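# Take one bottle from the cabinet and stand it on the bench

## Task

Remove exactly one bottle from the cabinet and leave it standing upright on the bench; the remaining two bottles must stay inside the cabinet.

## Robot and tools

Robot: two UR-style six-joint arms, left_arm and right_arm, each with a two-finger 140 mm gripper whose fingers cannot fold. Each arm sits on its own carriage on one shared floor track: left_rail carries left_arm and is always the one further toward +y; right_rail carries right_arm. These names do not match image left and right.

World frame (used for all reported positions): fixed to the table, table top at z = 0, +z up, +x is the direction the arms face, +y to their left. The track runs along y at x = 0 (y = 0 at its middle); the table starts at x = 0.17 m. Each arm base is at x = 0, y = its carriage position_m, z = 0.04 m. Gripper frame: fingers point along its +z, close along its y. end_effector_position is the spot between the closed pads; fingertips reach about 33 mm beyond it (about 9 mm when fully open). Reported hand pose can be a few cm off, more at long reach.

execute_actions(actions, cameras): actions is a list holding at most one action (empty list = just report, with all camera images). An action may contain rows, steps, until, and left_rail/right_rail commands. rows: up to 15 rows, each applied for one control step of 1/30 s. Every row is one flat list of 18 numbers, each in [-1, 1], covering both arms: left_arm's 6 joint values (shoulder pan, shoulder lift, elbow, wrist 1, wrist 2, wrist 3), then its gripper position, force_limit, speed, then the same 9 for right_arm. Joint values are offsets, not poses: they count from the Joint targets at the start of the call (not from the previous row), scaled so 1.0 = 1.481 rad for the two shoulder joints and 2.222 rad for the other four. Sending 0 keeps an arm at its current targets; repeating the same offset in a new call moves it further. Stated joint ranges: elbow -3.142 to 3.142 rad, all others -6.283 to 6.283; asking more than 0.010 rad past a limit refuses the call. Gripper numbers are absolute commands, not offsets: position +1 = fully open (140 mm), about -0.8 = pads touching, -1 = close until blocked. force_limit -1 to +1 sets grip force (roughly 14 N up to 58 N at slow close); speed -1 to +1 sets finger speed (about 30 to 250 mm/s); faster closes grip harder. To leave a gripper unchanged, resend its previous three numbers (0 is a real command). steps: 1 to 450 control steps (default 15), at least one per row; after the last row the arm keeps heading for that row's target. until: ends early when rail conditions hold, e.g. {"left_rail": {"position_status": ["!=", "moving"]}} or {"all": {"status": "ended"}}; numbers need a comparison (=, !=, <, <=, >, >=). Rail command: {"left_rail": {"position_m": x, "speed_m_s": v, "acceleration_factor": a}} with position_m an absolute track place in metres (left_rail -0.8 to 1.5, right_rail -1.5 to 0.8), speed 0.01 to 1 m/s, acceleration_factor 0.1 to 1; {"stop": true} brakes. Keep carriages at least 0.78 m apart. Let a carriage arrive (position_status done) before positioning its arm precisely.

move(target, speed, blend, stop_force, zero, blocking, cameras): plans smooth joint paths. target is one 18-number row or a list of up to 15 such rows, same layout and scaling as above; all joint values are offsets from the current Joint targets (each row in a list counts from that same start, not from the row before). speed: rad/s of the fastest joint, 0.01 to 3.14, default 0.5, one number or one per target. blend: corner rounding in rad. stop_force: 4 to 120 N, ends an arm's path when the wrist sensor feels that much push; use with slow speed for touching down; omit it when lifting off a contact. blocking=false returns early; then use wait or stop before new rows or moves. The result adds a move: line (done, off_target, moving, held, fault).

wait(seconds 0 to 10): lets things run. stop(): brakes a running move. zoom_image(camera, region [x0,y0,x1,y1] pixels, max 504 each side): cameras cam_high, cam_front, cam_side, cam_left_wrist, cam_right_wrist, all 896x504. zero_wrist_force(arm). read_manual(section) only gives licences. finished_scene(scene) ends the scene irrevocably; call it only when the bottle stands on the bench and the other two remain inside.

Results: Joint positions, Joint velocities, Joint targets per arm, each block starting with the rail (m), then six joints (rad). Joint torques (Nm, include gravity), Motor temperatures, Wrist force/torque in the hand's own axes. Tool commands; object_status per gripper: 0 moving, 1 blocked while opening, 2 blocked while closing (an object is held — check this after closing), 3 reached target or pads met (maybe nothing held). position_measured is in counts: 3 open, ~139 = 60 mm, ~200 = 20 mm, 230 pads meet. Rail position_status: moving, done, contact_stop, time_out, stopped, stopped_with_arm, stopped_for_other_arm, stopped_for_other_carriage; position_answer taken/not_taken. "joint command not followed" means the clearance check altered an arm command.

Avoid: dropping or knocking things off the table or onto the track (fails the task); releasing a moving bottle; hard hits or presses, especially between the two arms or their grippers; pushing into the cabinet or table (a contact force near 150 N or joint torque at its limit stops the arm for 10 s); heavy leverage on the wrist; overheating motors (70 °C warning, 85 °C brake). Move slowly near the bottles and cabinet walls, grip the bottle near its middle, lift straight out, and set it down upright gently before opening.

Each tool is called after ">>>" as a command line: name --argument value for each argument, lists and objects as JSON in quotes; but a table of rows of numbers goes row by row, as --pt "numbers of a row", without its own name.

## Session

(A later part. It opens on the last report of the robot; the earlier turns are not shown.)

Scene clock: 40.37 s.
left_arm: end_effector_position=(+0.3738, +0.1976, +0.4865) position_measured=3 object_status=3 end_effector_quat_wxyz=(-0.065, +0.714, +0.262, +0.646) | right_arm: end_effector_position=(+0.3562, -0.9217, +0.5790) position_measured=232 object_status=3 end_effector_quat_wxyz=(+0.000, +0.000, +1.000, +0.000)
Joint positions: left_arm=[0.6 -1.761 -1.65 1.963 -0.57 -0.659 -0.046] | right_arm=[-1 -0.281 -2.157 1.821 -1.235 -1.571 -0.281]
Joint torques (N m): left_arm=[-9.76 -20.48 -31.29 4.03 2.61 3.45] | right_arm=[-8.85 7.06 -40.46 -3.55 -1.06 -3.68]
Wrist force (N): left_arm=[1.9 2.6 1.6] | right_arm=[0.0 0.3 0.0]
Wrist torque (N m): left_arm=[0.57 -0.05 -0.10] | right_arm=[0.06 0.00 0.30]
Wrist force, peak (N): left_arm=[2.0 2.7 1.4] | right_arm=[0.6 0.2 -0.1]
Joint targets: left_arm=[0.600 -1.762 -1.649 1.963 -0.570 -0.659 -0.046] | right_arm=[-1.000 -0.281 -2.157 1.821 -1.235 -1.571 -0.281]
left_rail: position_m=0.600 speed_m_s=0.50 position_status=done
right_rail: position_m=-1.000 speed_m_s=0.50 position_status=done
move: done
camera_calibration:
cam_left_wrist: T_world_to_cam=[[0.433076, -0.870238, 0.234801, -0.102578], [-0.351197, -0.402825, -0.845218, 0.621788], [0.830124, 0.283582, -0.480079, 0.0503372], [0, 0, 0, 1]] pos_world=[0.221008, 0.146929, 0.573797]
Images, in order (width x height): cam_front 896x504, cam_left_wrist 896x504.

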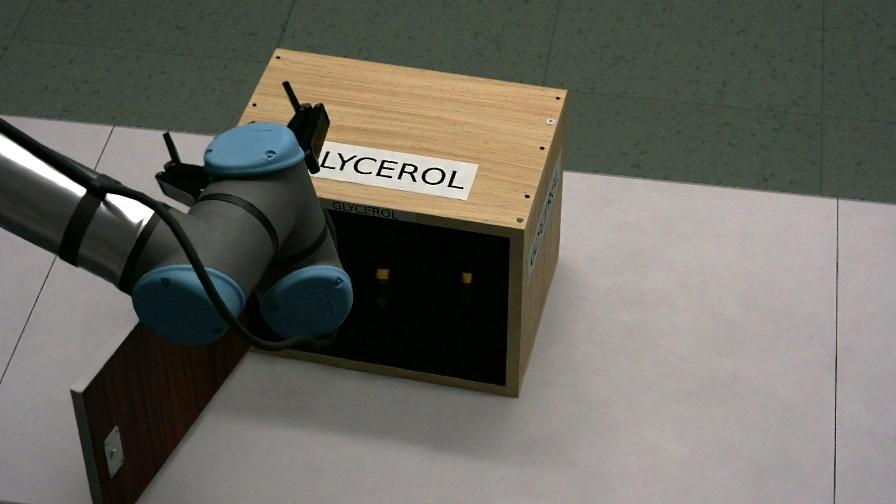

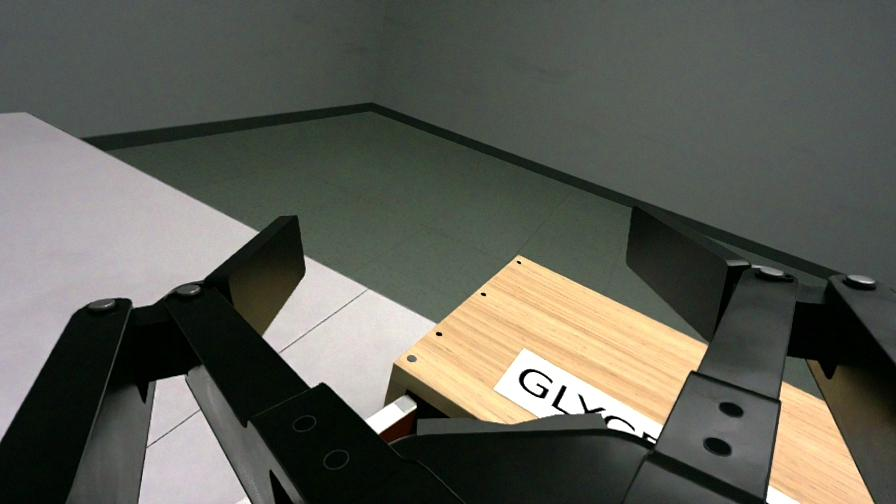

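>>> move --pt "-0.19567 0.06702 0.01248 0.05855 0.08029 0.02061 1 1 1 0 0 0 0 0 0 -0.9 0 -0.3" --pt "-0.14596 0.34594 0.08748 -0.20235 0.11343 0.02061 1 1 1 0 0 0 0 0 0 -0.9 0 -0.3" --speed 0.4 --blend '[0.05,0]' --cameras '["cam_front","cam_side","cam_left_wrist"]'

Scene clock: 43.47 s.
left_arm: end_effector_position=(+0.2800, +0.0199, +0.1700) position_measured=3 object_status=3 end_effector_quat_wxyz=(+0.000, +0.707, +0.000, +0.707) | right_arm: end_effector_position=(+0.3562, -0.9217, +0.5790) position_measured=232 object_status=3 end_effector_quat_wxyz=(+0.000, +0.000, +1.000, +0.000)
Joint positions: left_arm=[0.6 -1.978 -1.137 2.157 -1.019 -0.407 -0.001] | right_arm=[-1 -0.281 -2.157 1.821 -1.235 -1.571 -0.281]
Joint torques (N m): left_arm=[10.76 -43.23 -11.73 -2.41 1.96 3.44] | right_arm=[-0.67 7.87 -40.47 -3.1 -1.2 -3.63]
Wrist force (N): left_arm=[1.7 1.9 2.1] | right_arm=[0.1 0.2 -0.3]
Wrist torque (N m): left_arm=[0.45 0.16 -0.16] | right_arm=[0.04 -0.02 0.30]
Wrist force, peak (N): left_arm=[2.9 2.8 3.2] | right_arm=[0.5 0.4 -0.1]
Joint targets: left_arm=[0.600 -1.978 -1.137 2.157 -1.020 -0.407 -0.001] | right_arm=[-1.000 -0.281 -2.157 1.821 -1.235 -1.571 -0.281]
left_rail: position_m=0.600 speed_m_s=0.50 position_status=done
right_rail: position_m=-1.000 speed_m_s=0.50 position_status=done
move: done
camera_calibration:
cam_left_wrist: T_world_to_cam=[[-0.0277655, -0.999493, -0.01556, 0.0319103], [-0.354125, 0.0243915, -0.93488, 0.257283], [0.934786, -0.0204473, -0.354623, -0.0179542], [0, 0, 0, 1]] pos_world=[0.10878, 0.0252515, 0.234658]
Images, in order (width x height): cam_front 896x504, cam_side 896x504, cam_left_wrist 896x504.

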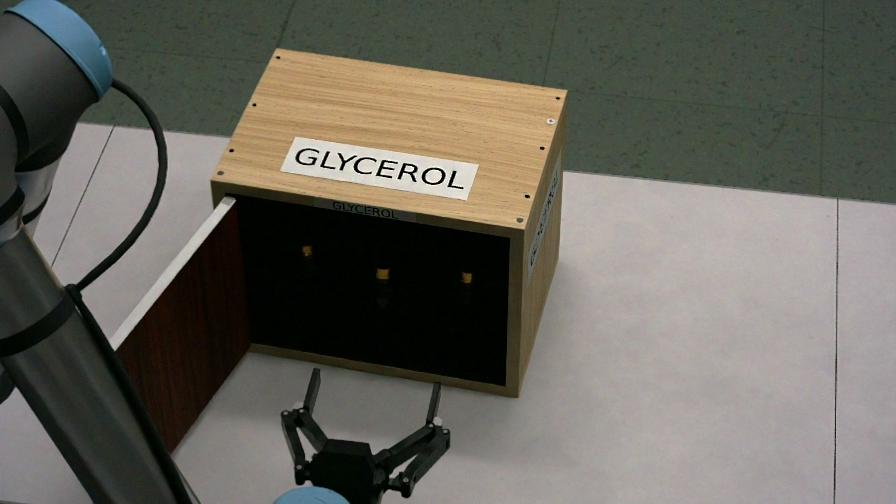

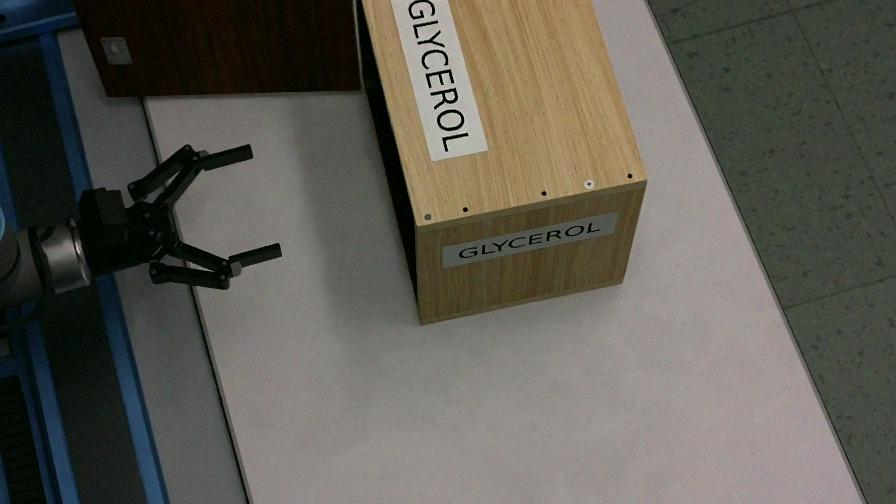

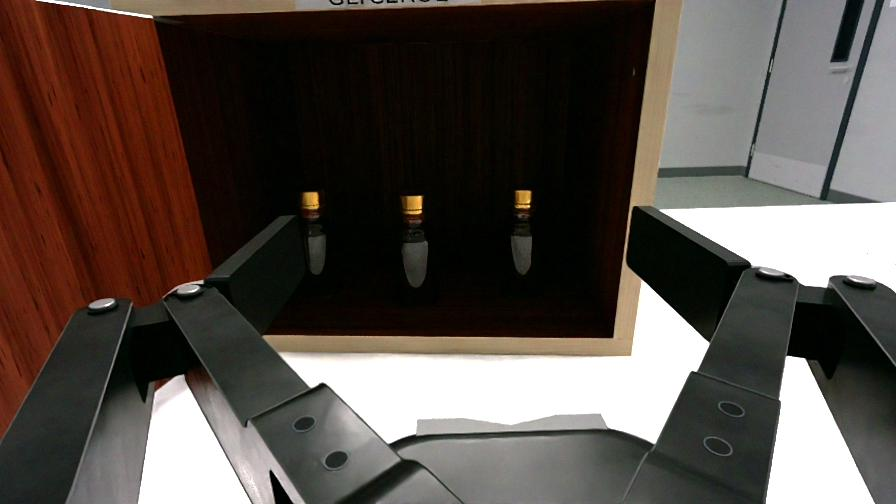

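>>> zoom_image --camera "cam_left_wrist" --region '[250, 160, 600, 360]'

Scaled by 1.440 from the camera's 896x504 image, which has a finer 1280x720 frame.

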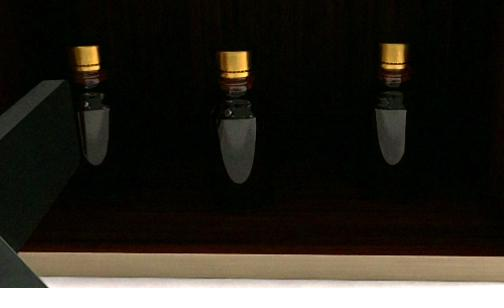

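>>> zoom_image --camera "cam_left_wrist" --region '[370, 180, 460, 340]'

>>> zoom_image --camera "cam_left_wrist" --region '[480, 180, 570, 340]'

>>> zoom_image --camera "cam_front" --region '[340, 250, 500, 350]'

Scaled by 3.150 from the camera's 896x504 image, which has a finer 1280x720 frame.

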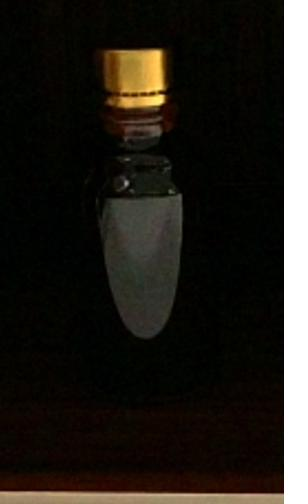

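Scaled by 3.150 from the camera's 896x504 image, which has a finer 1280x720 frame.

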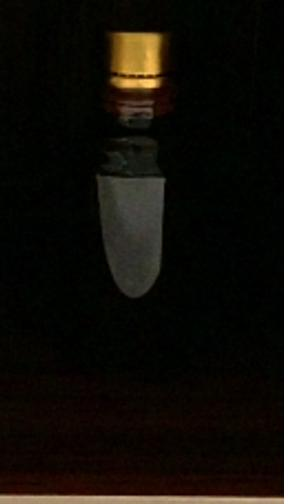

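Scaled by 3.150 from the camera's 896x504 image, which has a finer 1280x720 frame.

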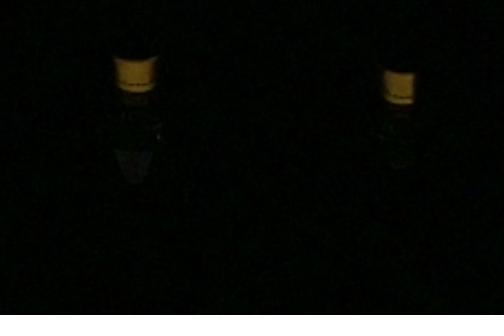

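>>> zoom_image --camera "cam_left_wrist" --region '[540, 250, 700, 380]'

>>> zoom_image --camera "cam_left_wrist" --region '[100, 0, 700, 90]'

Scaled by 3.150 from the camera's 896x504 image, which has a finer 1280x720 frame.

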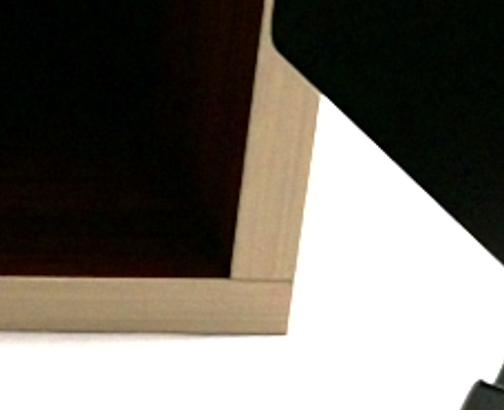

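Region (100, 0, 700, 90) is 600x90 pixels. A region can be at most 504 by 504 pixels.

>>> move --target '[0.13246,0.16718,-0.06164,0.84728,0.40013,-0.9182,0.1,0,0,0,0,0,0,0,0,-0.9,0,-0.3]' --speed 0.6 --cameras '["all"]'

Scene clock: 52.70 s.
left_arm: end_effector_position=(+0.3700, +0.0550, +0.0847) position_measured=117 object_status=3 end_effector_quat_wxyz=(+0.000, +0.843, +0.000, +0.537) | right_arm: end_effector_position=(+0.3562, -0.9217, +0.5790) position_measured=232 object_status=3 end_effector_quat_wxyz=(+0.000, +0.000, +1.000, +0.000)
Joint positions: left_arm=[0.6 -1.782 -0.889 2.02 0.863 0.482 -2.04] | right_arm=[-1 -0.281 -2.157 1.821 -1.235 -1.571 -0.281]
Joint torques (N m): left_arm=[10.02 -54.66 -25.59 9.02 -0.36 -3.98] | right_arm=[14.41 7.83 -40.89 -3.33 -1.33 -3.5]
Wrist force (N): left_arm=[1.4 1.6 1.3] | right_arm=[0.1 0.2 -0.3]
Wrist torque (N m): left_arm=[0.34 -0.02 -0.04] | right_arm=[0.04 -0.03 0.30]
Wrist force, peak (N): left_arm=[2.7 2.8 2.2] | right_arm=[0.3 0.6 -0.2]
Joint targets: left_arm=[0.600 -1.782 -0.889 2.020 0.863 0.482 -2.041] | right_arm=[-1.000 -0.281 -2.157 1.821 -1.235 -1.571 -0.281]
left_rail: position_m=0.600 speed_m_s=0.50 position_status=done
right_rail: position_m=-1.000 speed_m_s=0.50 position_status=done
move: done
camera_calibration:
cam_left_wrist: T_world_to_cam=[[-0.0316698, -0.999495, -0.00243912, 0.0685157], [-0.716042, 0.0243908, -0.697631, 0.322451], [0.697339, -0.0203473, -0.716453, -0.0130273], [0, 0, 0, 1]] pos_world=[0.242143, 0.0603513, 0.215786]
cam_right_wrist: T_world_to_cam=[[-0.0408998, 0.999071, -0.0135638, 0.947725], [0.953891, 0.0430831, 0.297046, -0.460906], [0.297355, -0.000789289, -0.954767, 0.625506], [0, 0, 0, 1]] pos_world=[0.292419, -0.926494, 0.746978]

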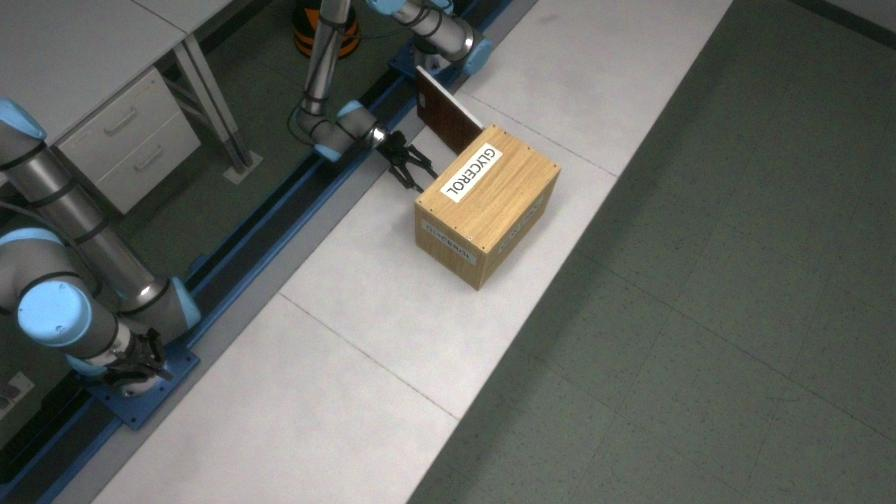

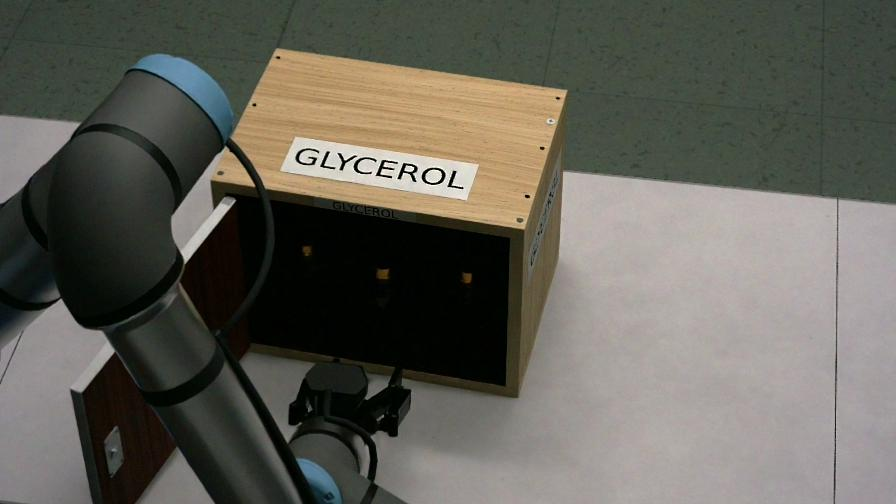

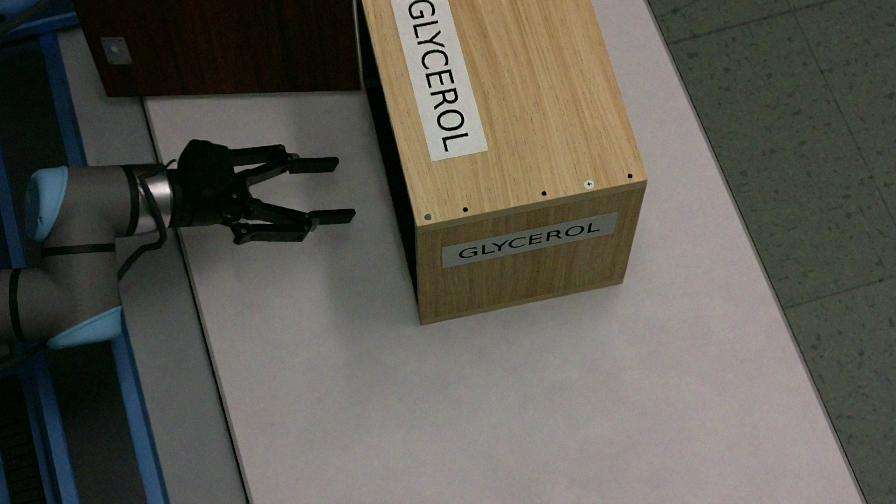

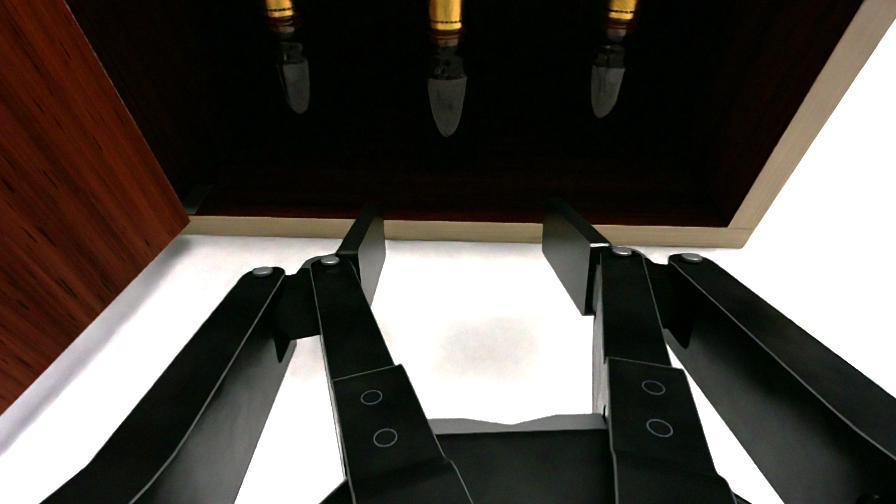

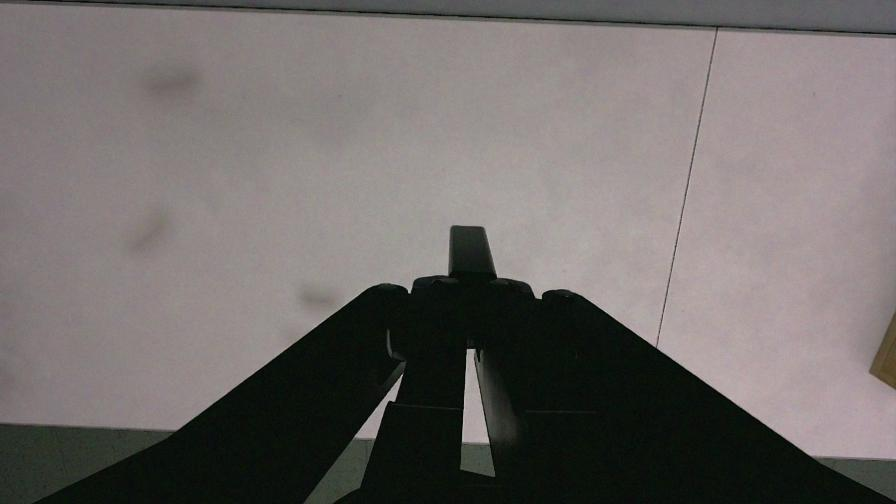

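>>> move --target '[0.10132,-0.01658,-0.0187,-0.10176,-0.01862,0.14654,0.1,0,0,0,0,0,0,0,0,-0.9,0,-0.3]' --speed 0.25 --stop_force 15 --cameras '["cam_left_wrist","cam_front","cam_side"]'

Scene clock: 56.47 s.
left_arm: end_effector_position=(+0.4501, +0.0581, +0.0777) position_measured=117 object_status=3 end_effector_quat_wxyz=(+0.000, +0.843, +0.000, +0.537) | right_arm: end_effector_position=(+0.3562, -0.9217, +0.5790) position_measured=232 object_status=3 end_effector_quat_wxyz=(+0.000, +0.000, +1.000, +0.000)
Joint positions: left_arm=[0.6 -1.632 -0.914 1.979 0.637 0.44 -1.715] | right_arm=[-1 -0.281 -2.157 1.821 -1.235 -1.571 -0.281]
Joint torques (N m): left_arm=[8.82 -83.66 -29.51 1.01 -4.35 3.87] | right_arm=[19.05 6.95 -40.27 -3.27 -1.24 -3.08]
Wrist force (N): left_arm=[1.6 2.0 1.1] | right_arm=[0.1 0.4 -0.2]
Wrist torque (N m): left_arm=[0.39 -0.05 -0.19] | right_arm=[0.09 -0.03 0.30]
Wrist force, peak (N): left_arm=[1.9 2.1 2.0] | right_arm=[0.7 0.1 -0.1]
Joint targets: left_arm=[0.600 -1.632 -0.914 1.979 0.637 0.440 -1.715] | right_arm=[-1.000 -0.281 -2.157 1.821 -1.235 -1.571 -0.281]
left_rail: position_m=0.600 speed_m_s=0.50 position_status=done
right_rail: position_m=-1.000 speed_m_s=0.50 position_status=done
move: done
camera_calibration:
cam_left_wrist: T_world_to_cam=[[-0.0313878, -0.999504, -0.00243387, 0.0739423], [-0.716247, 0.0241909, -0.697427, 0.374818], [0.69714, -0.0201474, -0.716652, -0.0738185], [0, 0, 0, 1]] pos_world=[0.322245, 0.0633512, 0.208686]
Images, in order (width x height): cam_front 896x504, cam_side 896x504, cam_left_wrist 896x504.

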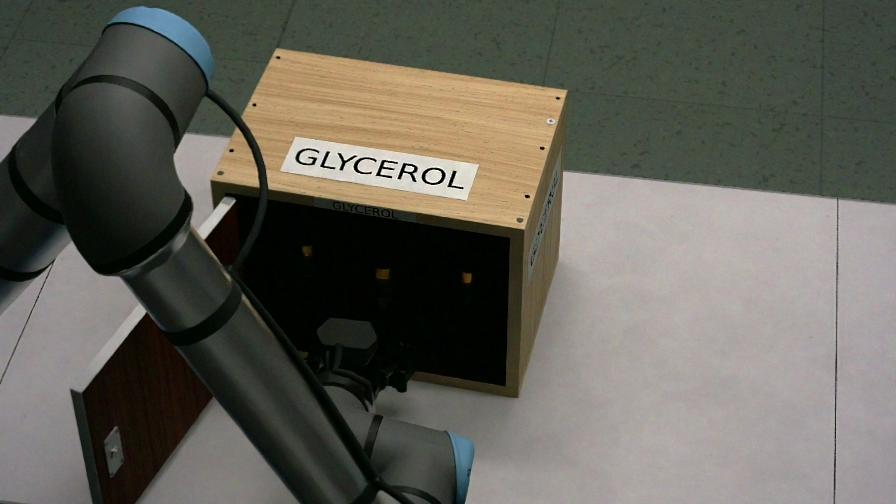

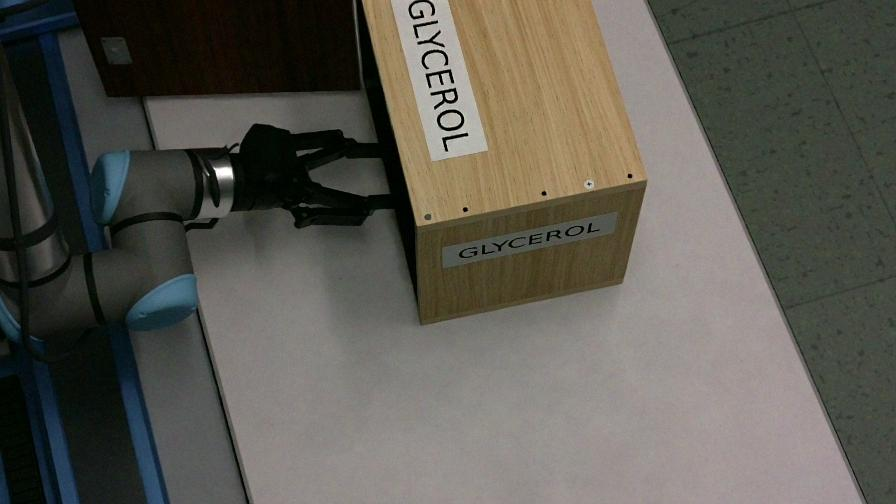

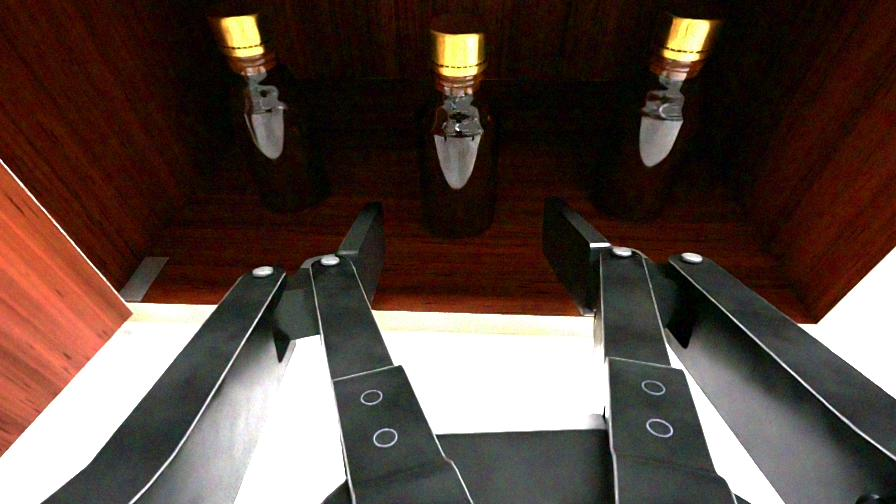

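>>> move --target '[0.10507,-0.01511,-0.0251,-0.11331,0.00244,0.164,0.1,0,0,0,0,0,0,0,0,-0.9,0,-0.3]' --speed 0.2 --stop_force 10 --cameras '["cam_left_wrist","cam_front","cam_side"]'

Scene clock: 60.23 s.
left_arm: end_effector_position=(+0.5351, +0.0581, +0.0697) position_measured=117 object_status=3 end_effector_quat_wxyz=(+0.000, +0.843, +0.000, +0.537) | right_arm: end_effector_position=(+0.3562, -0.9217, +0.5790) position_measured=232 object_status=3 end_effector_quat_wxyz=(+0.000, +0.000, +1.000, +0.000)
Joint positions: left_arm=[0.6 -1.476 -0.936 1.923 0.385 0.446 -1.351] | right_arm=[-1 -0.281 -2.157 1.821 -1.235 -1.571 -0.281]
Joint torques (N m): left_arm=[8.53 -84.52 -32.28 0.41 -0.62 3.26] | right_arm=[18.78 7.41 -40.45 -2.93 -1.34 -3.07]
Wrist force (N): left_arm=[1.1 1.3 1.0] | right_arm=[0.2 0.2 0.1]
Wrist torque (N m): left_arm=[0.20 0.15 -0.23] | right_arm=[0.04 -0.04 0.30]
Wrist force, peak (N): left_arm=[1.7 2.1 1.9] | right_arm=[0.4 0.3 -0.3]
Joint targets: left_arm=[0.600 -1.476 -0.936 1.923 0.385 0.446 -1.351] | right_arm=[-1.000 -0.281 -2.157 1.821 -1.235 -1.571 -0.281]
left_rail: position_m=0.600 speed_m_s=0.50 position_status=done
right_rail: position_m=-1.000 speed_m_s=0.50 position_status=done
move: done
camera_calibration:
cam_left_wrist: T_world_to_cam=[[-0.0314566, -0.999502, -0.00236242, 0.0767047], [-0.716197, 0.0241889, -0.697479, 0.430176], [0.697189, -0.0202483, -0.716602, -0.138758], [0, 0, 0, 1]] pos_world=[0.407244, 0.0634514, 0.200786]
Images, in order (width x height): cam_front 896x504, cam_side 896x504, cam_left_wrist 896x504.

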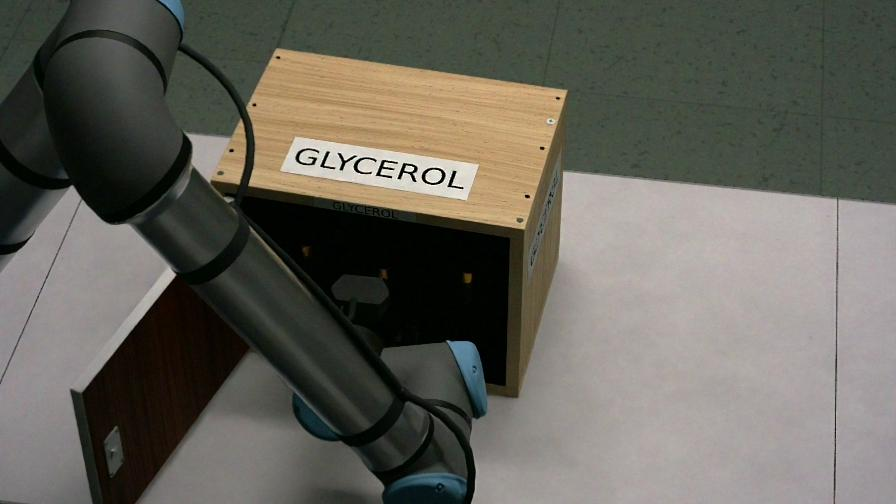

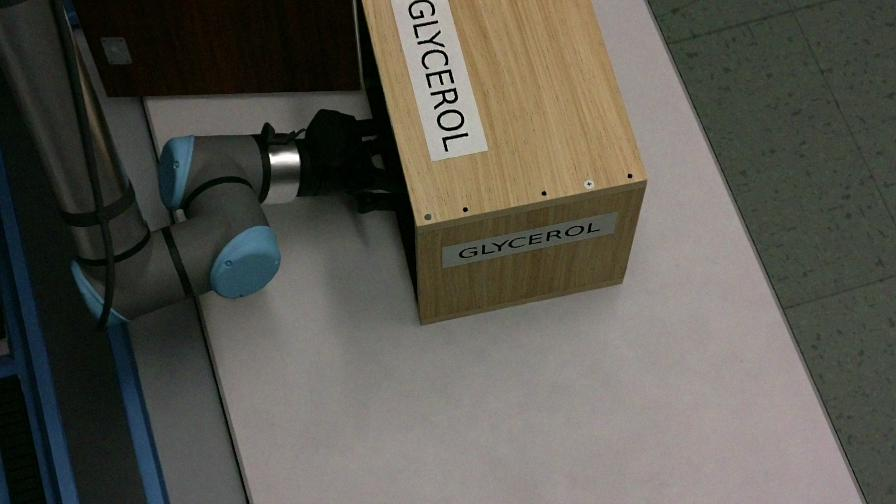

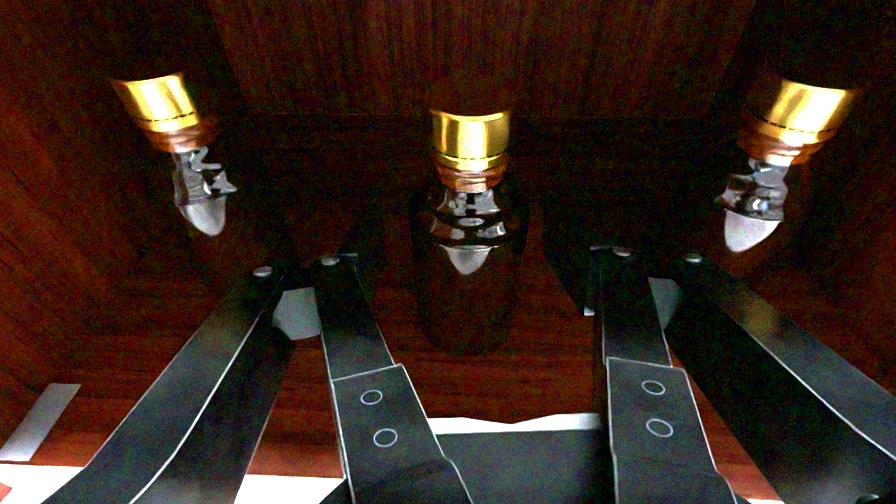

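>>> execute_actions --actions '[{"rows": [[0,0,0,0,0,0,-1,-0.5,-1,0,0,0,0,0,0,-0.9,0,-0.3]], "steps": 75}]' --cameras '["cam_left_wrist"]'

Scene clock: 63.17 s.
left_arm: end_effector_position=(+0.5351, +0.0581, +0.0698) position_measured=161 object_status=2 end_effector_quat_wxyz=(+0.000, +0.843, +0.000, +0.537) | right_arm: end_effector_position=(+0.3562, -0.9217, +0.5790) position_measured=232 object_status=3 end_effector_quat_wxyz=(+0.000, +0.000, +1.000, +0.000)
Joint positions: left_arm=[0.6 -1.476 -0.936 1.923 0.385 0.446 -1.351] | right_arm=[-1 -0.281 -2.157 1.821 -1.235 -1.571 -0.281]
Joint torques (N m): left_arm=[6.99 -79.48 -21.42 3.9 -0.82 3.43] | right_arm=[17.71 5.91 -41.4 -3.3 -1.13 -2.76]
Wrist force (N): left_arm=[2.3 0.8 -1.3] | right_arm=[0.2 0.2 0.0]
Wrist torque (N m): left_arm=[0.10 0.04 -0.27] | right_arm=[0.03 -0.04 0.30]
Wrist force, peak (N): left_arm=[2.3 1.6 -1.9] | right_arm=[0.5 0.2 0.0]
Joint targets: left_arm=[0.600 -1.476 -0.936 1.923 0.385 0.446 -1.351] | right_arm=[-1.000 -0.281 -2.157 1.821 -1.235 -1.571 -0.281]
left_rail: position_m=0.600 speed_m_s=0.50 position_status=done
right_rail: position_m=-1.000 speed_m_s=0.50 position_status=done
camera_calibration:
cam_left_wrist: T_world_to_cam=[[-0.0313871, -0.999505, -0.00229475, 0.0765632], [-0.7162, 0.0240919, -0.697479, 0.430187], [0.697189, -0.0202484, -0.716601, -0.13876], [0, 0, 0, 1]] pos_world=[0.407245, 0.0633516, 0.200786]
Images, in order (width x height): cam_left_wrist 896x504.

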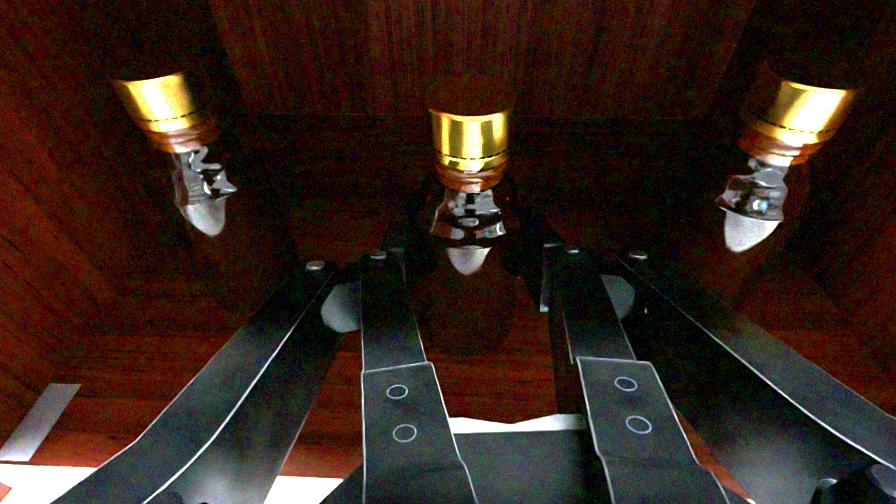

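>>> move --target '[0,-0.0213,-0.00084,0.01503,0,0,-1,-0.5,-1,0,0,0,0,0,0,-0.9,0,-0.3]' --speed 0.04 --cameras '["cam_left_wrist"]'

Scene clock: 65.10 s.
left_arm: end_effector_position=(+0.5351, +0.0581, +0.0915) position_measured=161 object_status=2 end_effector_quat_wxyz=(+0.000, +0.843, +0.000, +0.537) | right_arm: end_effector_position=(+0.3562, -0.9217, +0.5790) position_measured=232 object_status=3 end_effector_quat_wxyz=(+0.000, +0.000, +1.000, +0.000)
Joint positions: left_arm=[0.6 -1.476 -0.968 1.921 0.418 0.446 -1.351] | right_arm=[-1 -0.281 -2.157 1.821 -1.235 -1.571 -0.281]
Joint torques (N m): left_arm=[6.45 -81.4 -34.17 7.97 -4.11 3.29] | right_arm=[18.1 7.93 -40.26 -3.23 -1.55 -2.72]
Wrist force (N): left_arm=[-0.9 1.6 2.1] | right_arm=[-0.1 -0.2 -0.1]
Wrist torque (N m): left_arm=[0.32 0.07 -0.19] | right_arm=[-0.04 0.03 0.30]
Wrist force, peak (N): left_arm=[-2.5 1.5 2.5] | right_arm=[0.4 0.4 0.2]
Joint targets: left_arm=[0.600 -1.476 -0.968 1.921 0.418 0.446 -1.351] | right_arm=[-1.000 -0.281 -2.157 1.821 -1.235 -1.571 -0.281]
left_rail: position_m=0.600 speed_m_s=0.50 position_status=done
right_rail: position_m=-1.000 speed_m_s=0.50 position_status=done
move: done
camera_calibration:
cam_left_wrist: T_world_to_cam=[[-0.0314566, -0.999502, -0.00236242, 0.0766562], [-0.716197, 0.0241889, -0.697479, 0.445384], [0.697189, -0.0202483, -0.716602, -0.123138], [0, 0, 0, 1]] pos_world=[0.407244, 0.0633514, 0.222586]
Images, in order (width x height): cam_left_wrist 896x504.

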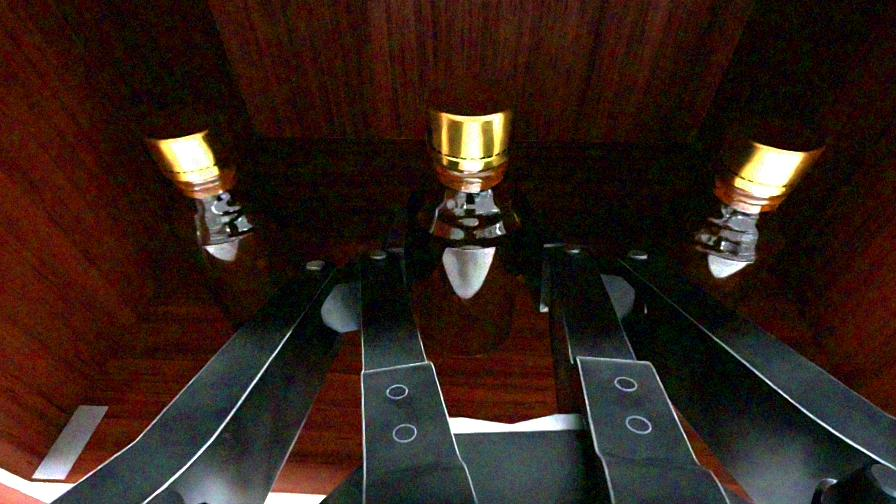

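>>> move --pt "-0.10507 0.02181 0.02609 0.10786 -0.00244 -0.16401 -1 -0.5 -1 0 0 0 0 0 0 -0.9 0 -0.3" --pt "-0.258 0.05314 0.05613 0.24431 0.03225 -0.37415 -1 -0.5 -1 0 0 0 0 0 0 -0.9 0 -0.3" --speed 0.25 --blend '[0.03,0]' --cameras '["cam_left_wrist","cam_front","cam_side"]'

Scene clock: 69.30 s.
left_arm: end_effector_position=(+0.3301, +0.0581, +0.0917) position_measured=161 object_status=2 end_effector_quat_wxyz=(+0.000, +0.843, +0.000, +0.537) | right_arm: end_effector_position=(+0.3562, -0.9217, +0.5790) position_measured=232 object_status=3 end_effector_quat_wxyz=(+0.000, +0.000, +1.000, +0.000)
Joint positions: left_arm=[0.6 -1.858 -0.889 2.046 0.961 0.518 -2.182] | right_arm=[-1 -0.281 -2.157 1.821 -1.235 -1.571 -0.281]
Joint torques (N m): left_arm=[-10.16 -55.25 -2.29 8.77 -0.78 -3.67] | right_arm=[22.79 6.41 -41.21 -2.84 -1.2 -2.43]
Wrist force (N): left_arm=[-1.5 1.9 2.0] | right_arm=[0.1 0.4 0.2]
Wrist torque (N m): left_arm=[0.37 0.14 0.00] | right_arm=[0.09 -0.02 0.30]
Wrist force, peak (N): left_arm=[-1.1 1.1 3.6] | right_arm=[0.6 0.2 0.0]
Joint targets: left_arm=[0.600 -1.858 -0.889 2.046 0.961 0.518 -2.182] | right_arm=[-1.000 -0.281 -2.157 1.821 -1.235 -1.571 -0.281]
left_rail: position_m=0.600 speed_m_s=0.50 position_status=done
right_rail: position_m=-1.000 speed_m_s=0.50 position_status=done
move: done
camera_calibration:
cam_left_wrist: T_world_to_cam=[[-0.0313875, -0.999504, -0.00243833, 0.0702107], [-0.716149, 0.0241909, -0.697528, 0.298634], [0.697241, -0.0201475, -0.716553, 0.0198292], [0, 0, 0, 1]] pos_world=[0.202244, 0.0633512, 0.222686]
Images, in order (width x height): cam_front 896x504, cam_side 896x504, cam_left_wrist 896x504.

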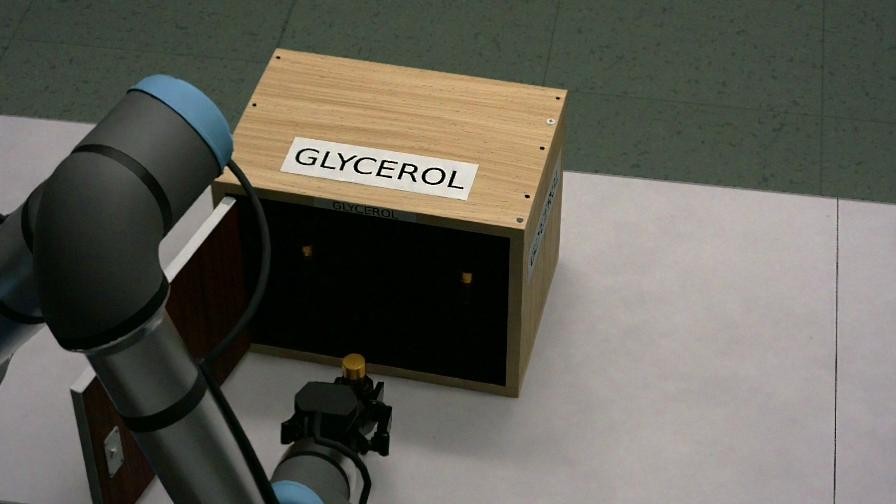

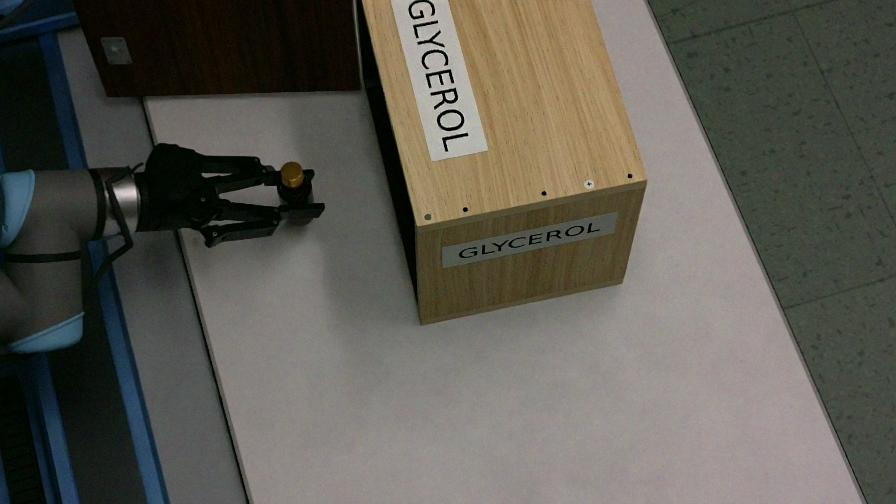

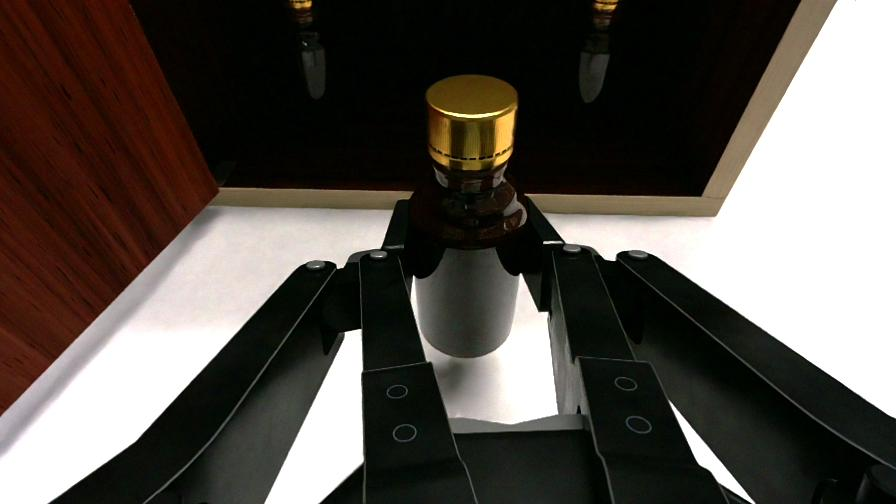

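>>> execute_actions --actions '[{"left_rail": {"position_m": 0.35, "speed_m_s": 0.25, "acceleration_factor": 0.4}, "steps": 120, "until": {"left_rail": {"position_status": ["!=", "moving"]}}}]' --cameras '["cam_side"]'

Scene clock: 71.53 s.
left_arm: end_effector_position=(+0.3300, -0.1919, +0.0917) position_measured=161 object_status=2 end_effector_quat_wxyz=(+0.000, +0.843, +0.000, +0.537) | right_arm: end_effector_position=(+0.3562, -0.9217, +0.5790) position_measured=232 object_status=3 end_effector_quat_wxyz=(+0.000, +0.000, +1.000, +0.000)
Joint positions: left_arm=[0.35 -1.858 -0.889 2.046 0.961 0.518 -2.182] | right_arm=[-1 -0.281 -2.157 1.821 -1.235 -1.571 -0.281]
Joint torques (N m): left_arm=[-2.17 -66.18 -22.3 7.08 -2.74 -3.24] | right_arm=[20.66 9.28 -39.89 -3.04 -1.21 -2.1]
Wrist force (N): left_arm=[-0.7 1.6 2.4] | right_arm=[0.2 0.4 -0.1]
Wrist torque (N m): left_arm=[0.32 -0.04 0.00] | right_arm=[0.08 -0.04 0.30]
Wrist force, peak (N): left_arm=[-1.4 2.5 2.6] | right_arm=[0.5 0.3 0.0]
Joint targets: left_arm=[0.350 -1.858 -0.889 2.046 0.961 0.518 -2.182] | right_arm=[-1.000 -0.281 -2.157 1.821 -1.235 -1.571 -0.281]
Tool commands: left_gripper/position=-1.0 left_gripper/force_limit=-0.5 left_gripper/speed=-1.0 right_gripper/position=-0.9 right_gripper/force_limit=+0.0 right_gripper/speed=-0.3
left_rail: position_m=0.350 speed_m_s=0.25 position_status=done
right_rail: position_m=-1.000 speed_m_s=0.50 position_status=done
Images, in order (width x height): cam_side 896x504.

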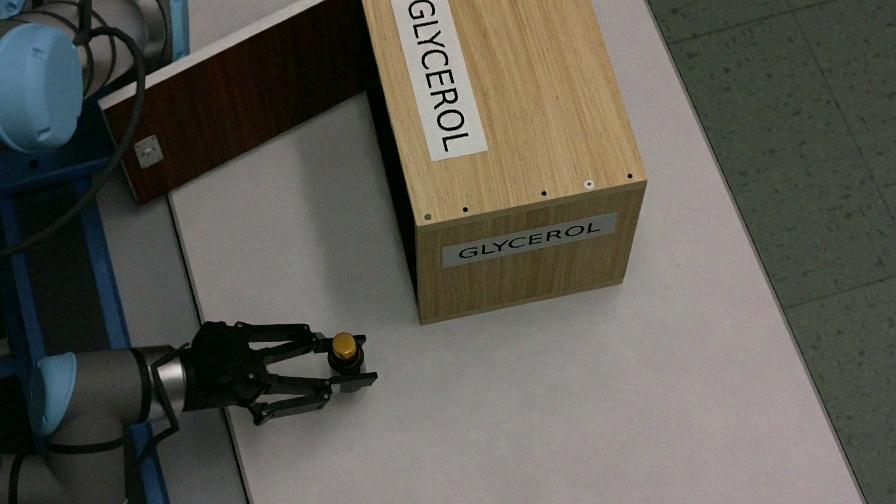

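>>> move --target '[0,0.04127,-0.00338,-0.02413,0,0,-1,-0.5,-1,0,0,0,0,0,0,-0.9,0,-0.3]' --speed 0.06 --stop_force 8 --cameras '["cam_side","cam_front","cam_left_wrist"]'

Scene clock: 74.03 s.
left_arm: end_effector_position=(+0.3300, -0.1919, +0.0556) position_measured=161 object_status=2 end_effector_quat_wxyz=(+0.000, +0.843, +0.000, +0.537) | right_arm: end_effector_position=(+0.3562, -0.9217, +0.5790) position_measured=232 object_status=3 end_effector_quat_wxyz=(+0.000, +0.000, +1.000, +0.000)
Joint positions: left_arm=[0.35 -1.858 -0.828 2.038 0.908 0.518 -2.182] | right_arm=[-1 -0.281 -2.157 1.821 -1.235 -1.571 -0.281]
Joint torques (N m): left_arm=[2.43 -57.27 -22.88 1.49 -3.67 -3.3] | right_arm=[17.92 6.13 -40.11 -3.19 -1.15 -2.21]
Wrist force (N): left_arm=[-0.9 1.2 1.4] | right_arm=[0.1 0.4 -0.3]
Wrist torque (N m): left_arm=[0.22 0.02 0.03] | right_arm=[0.08 -0.03 0.30]
Wrist force, peak (N): left_arm=[-1.1 2.4 2.5] | right_arm=[0.4 0.6 -0.1]
Joint targets: left_arm=[0.350 -1.858 -0.828 2.038 0.908 0.518 -2.182] | right_arm=[-1.000 -0.281 -2.157 1.821 -1.235 -1.571 -0.281]
left_rail: position_m=0.350 speed_m_s=0.25 position_status=done
right_rail: position_m=-1.000 speed_m_s=0.50 position_status=done
move: done
camera_calibration:
cam_left_wrist: T_world_to_cam=[[-0.0313865, -0.999504, -0.00243848, -0.179756], [-0.7161, 0.0241889, -0.697578, 0.279498], [0.697291, -0.0201484, -0.716504, -0.0109531], [0, 0, 0, 1]] pos_world=[0.202144, -0.186649, 0.186686]
Images, in order (width x height): cam_front 896x504, cam_side 896x504, cam_left_wrist 896x504.

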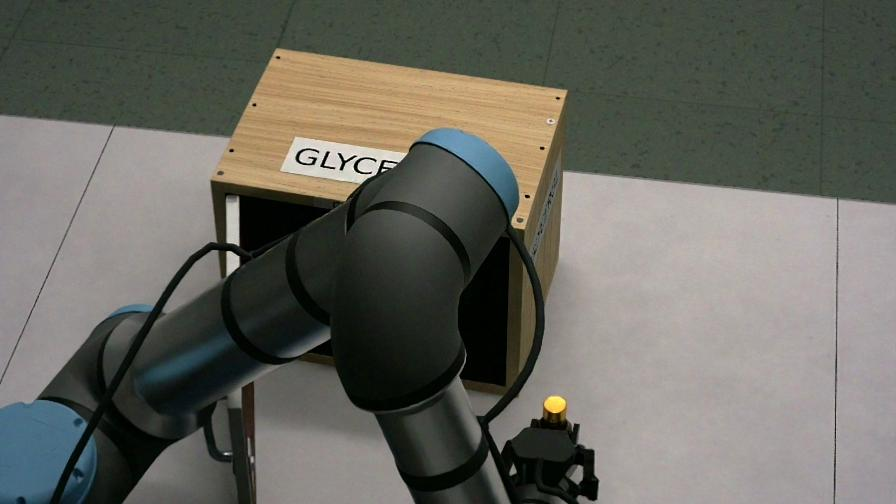

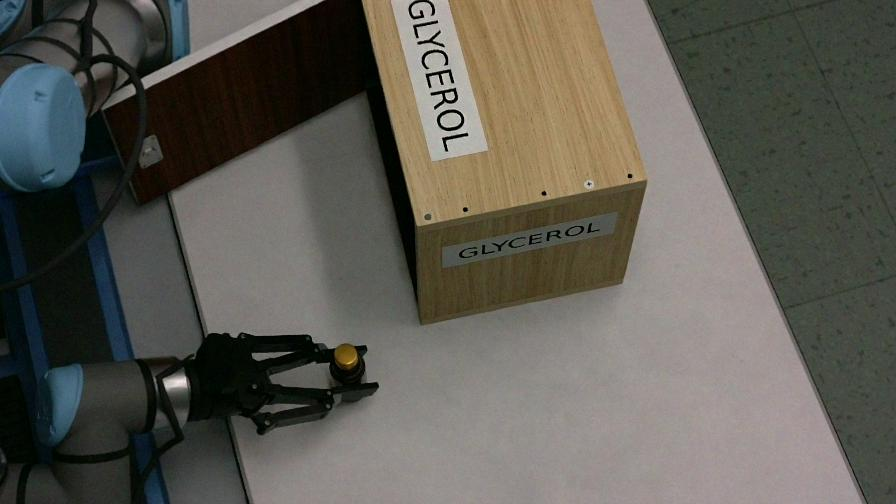

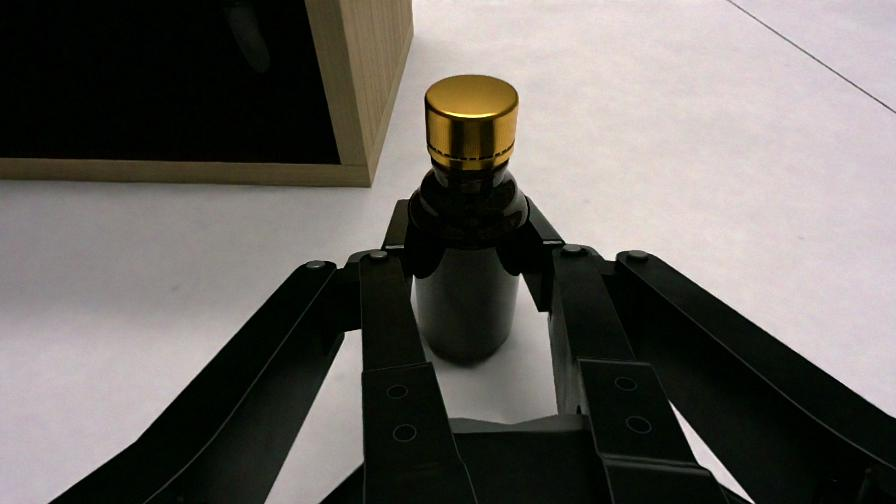

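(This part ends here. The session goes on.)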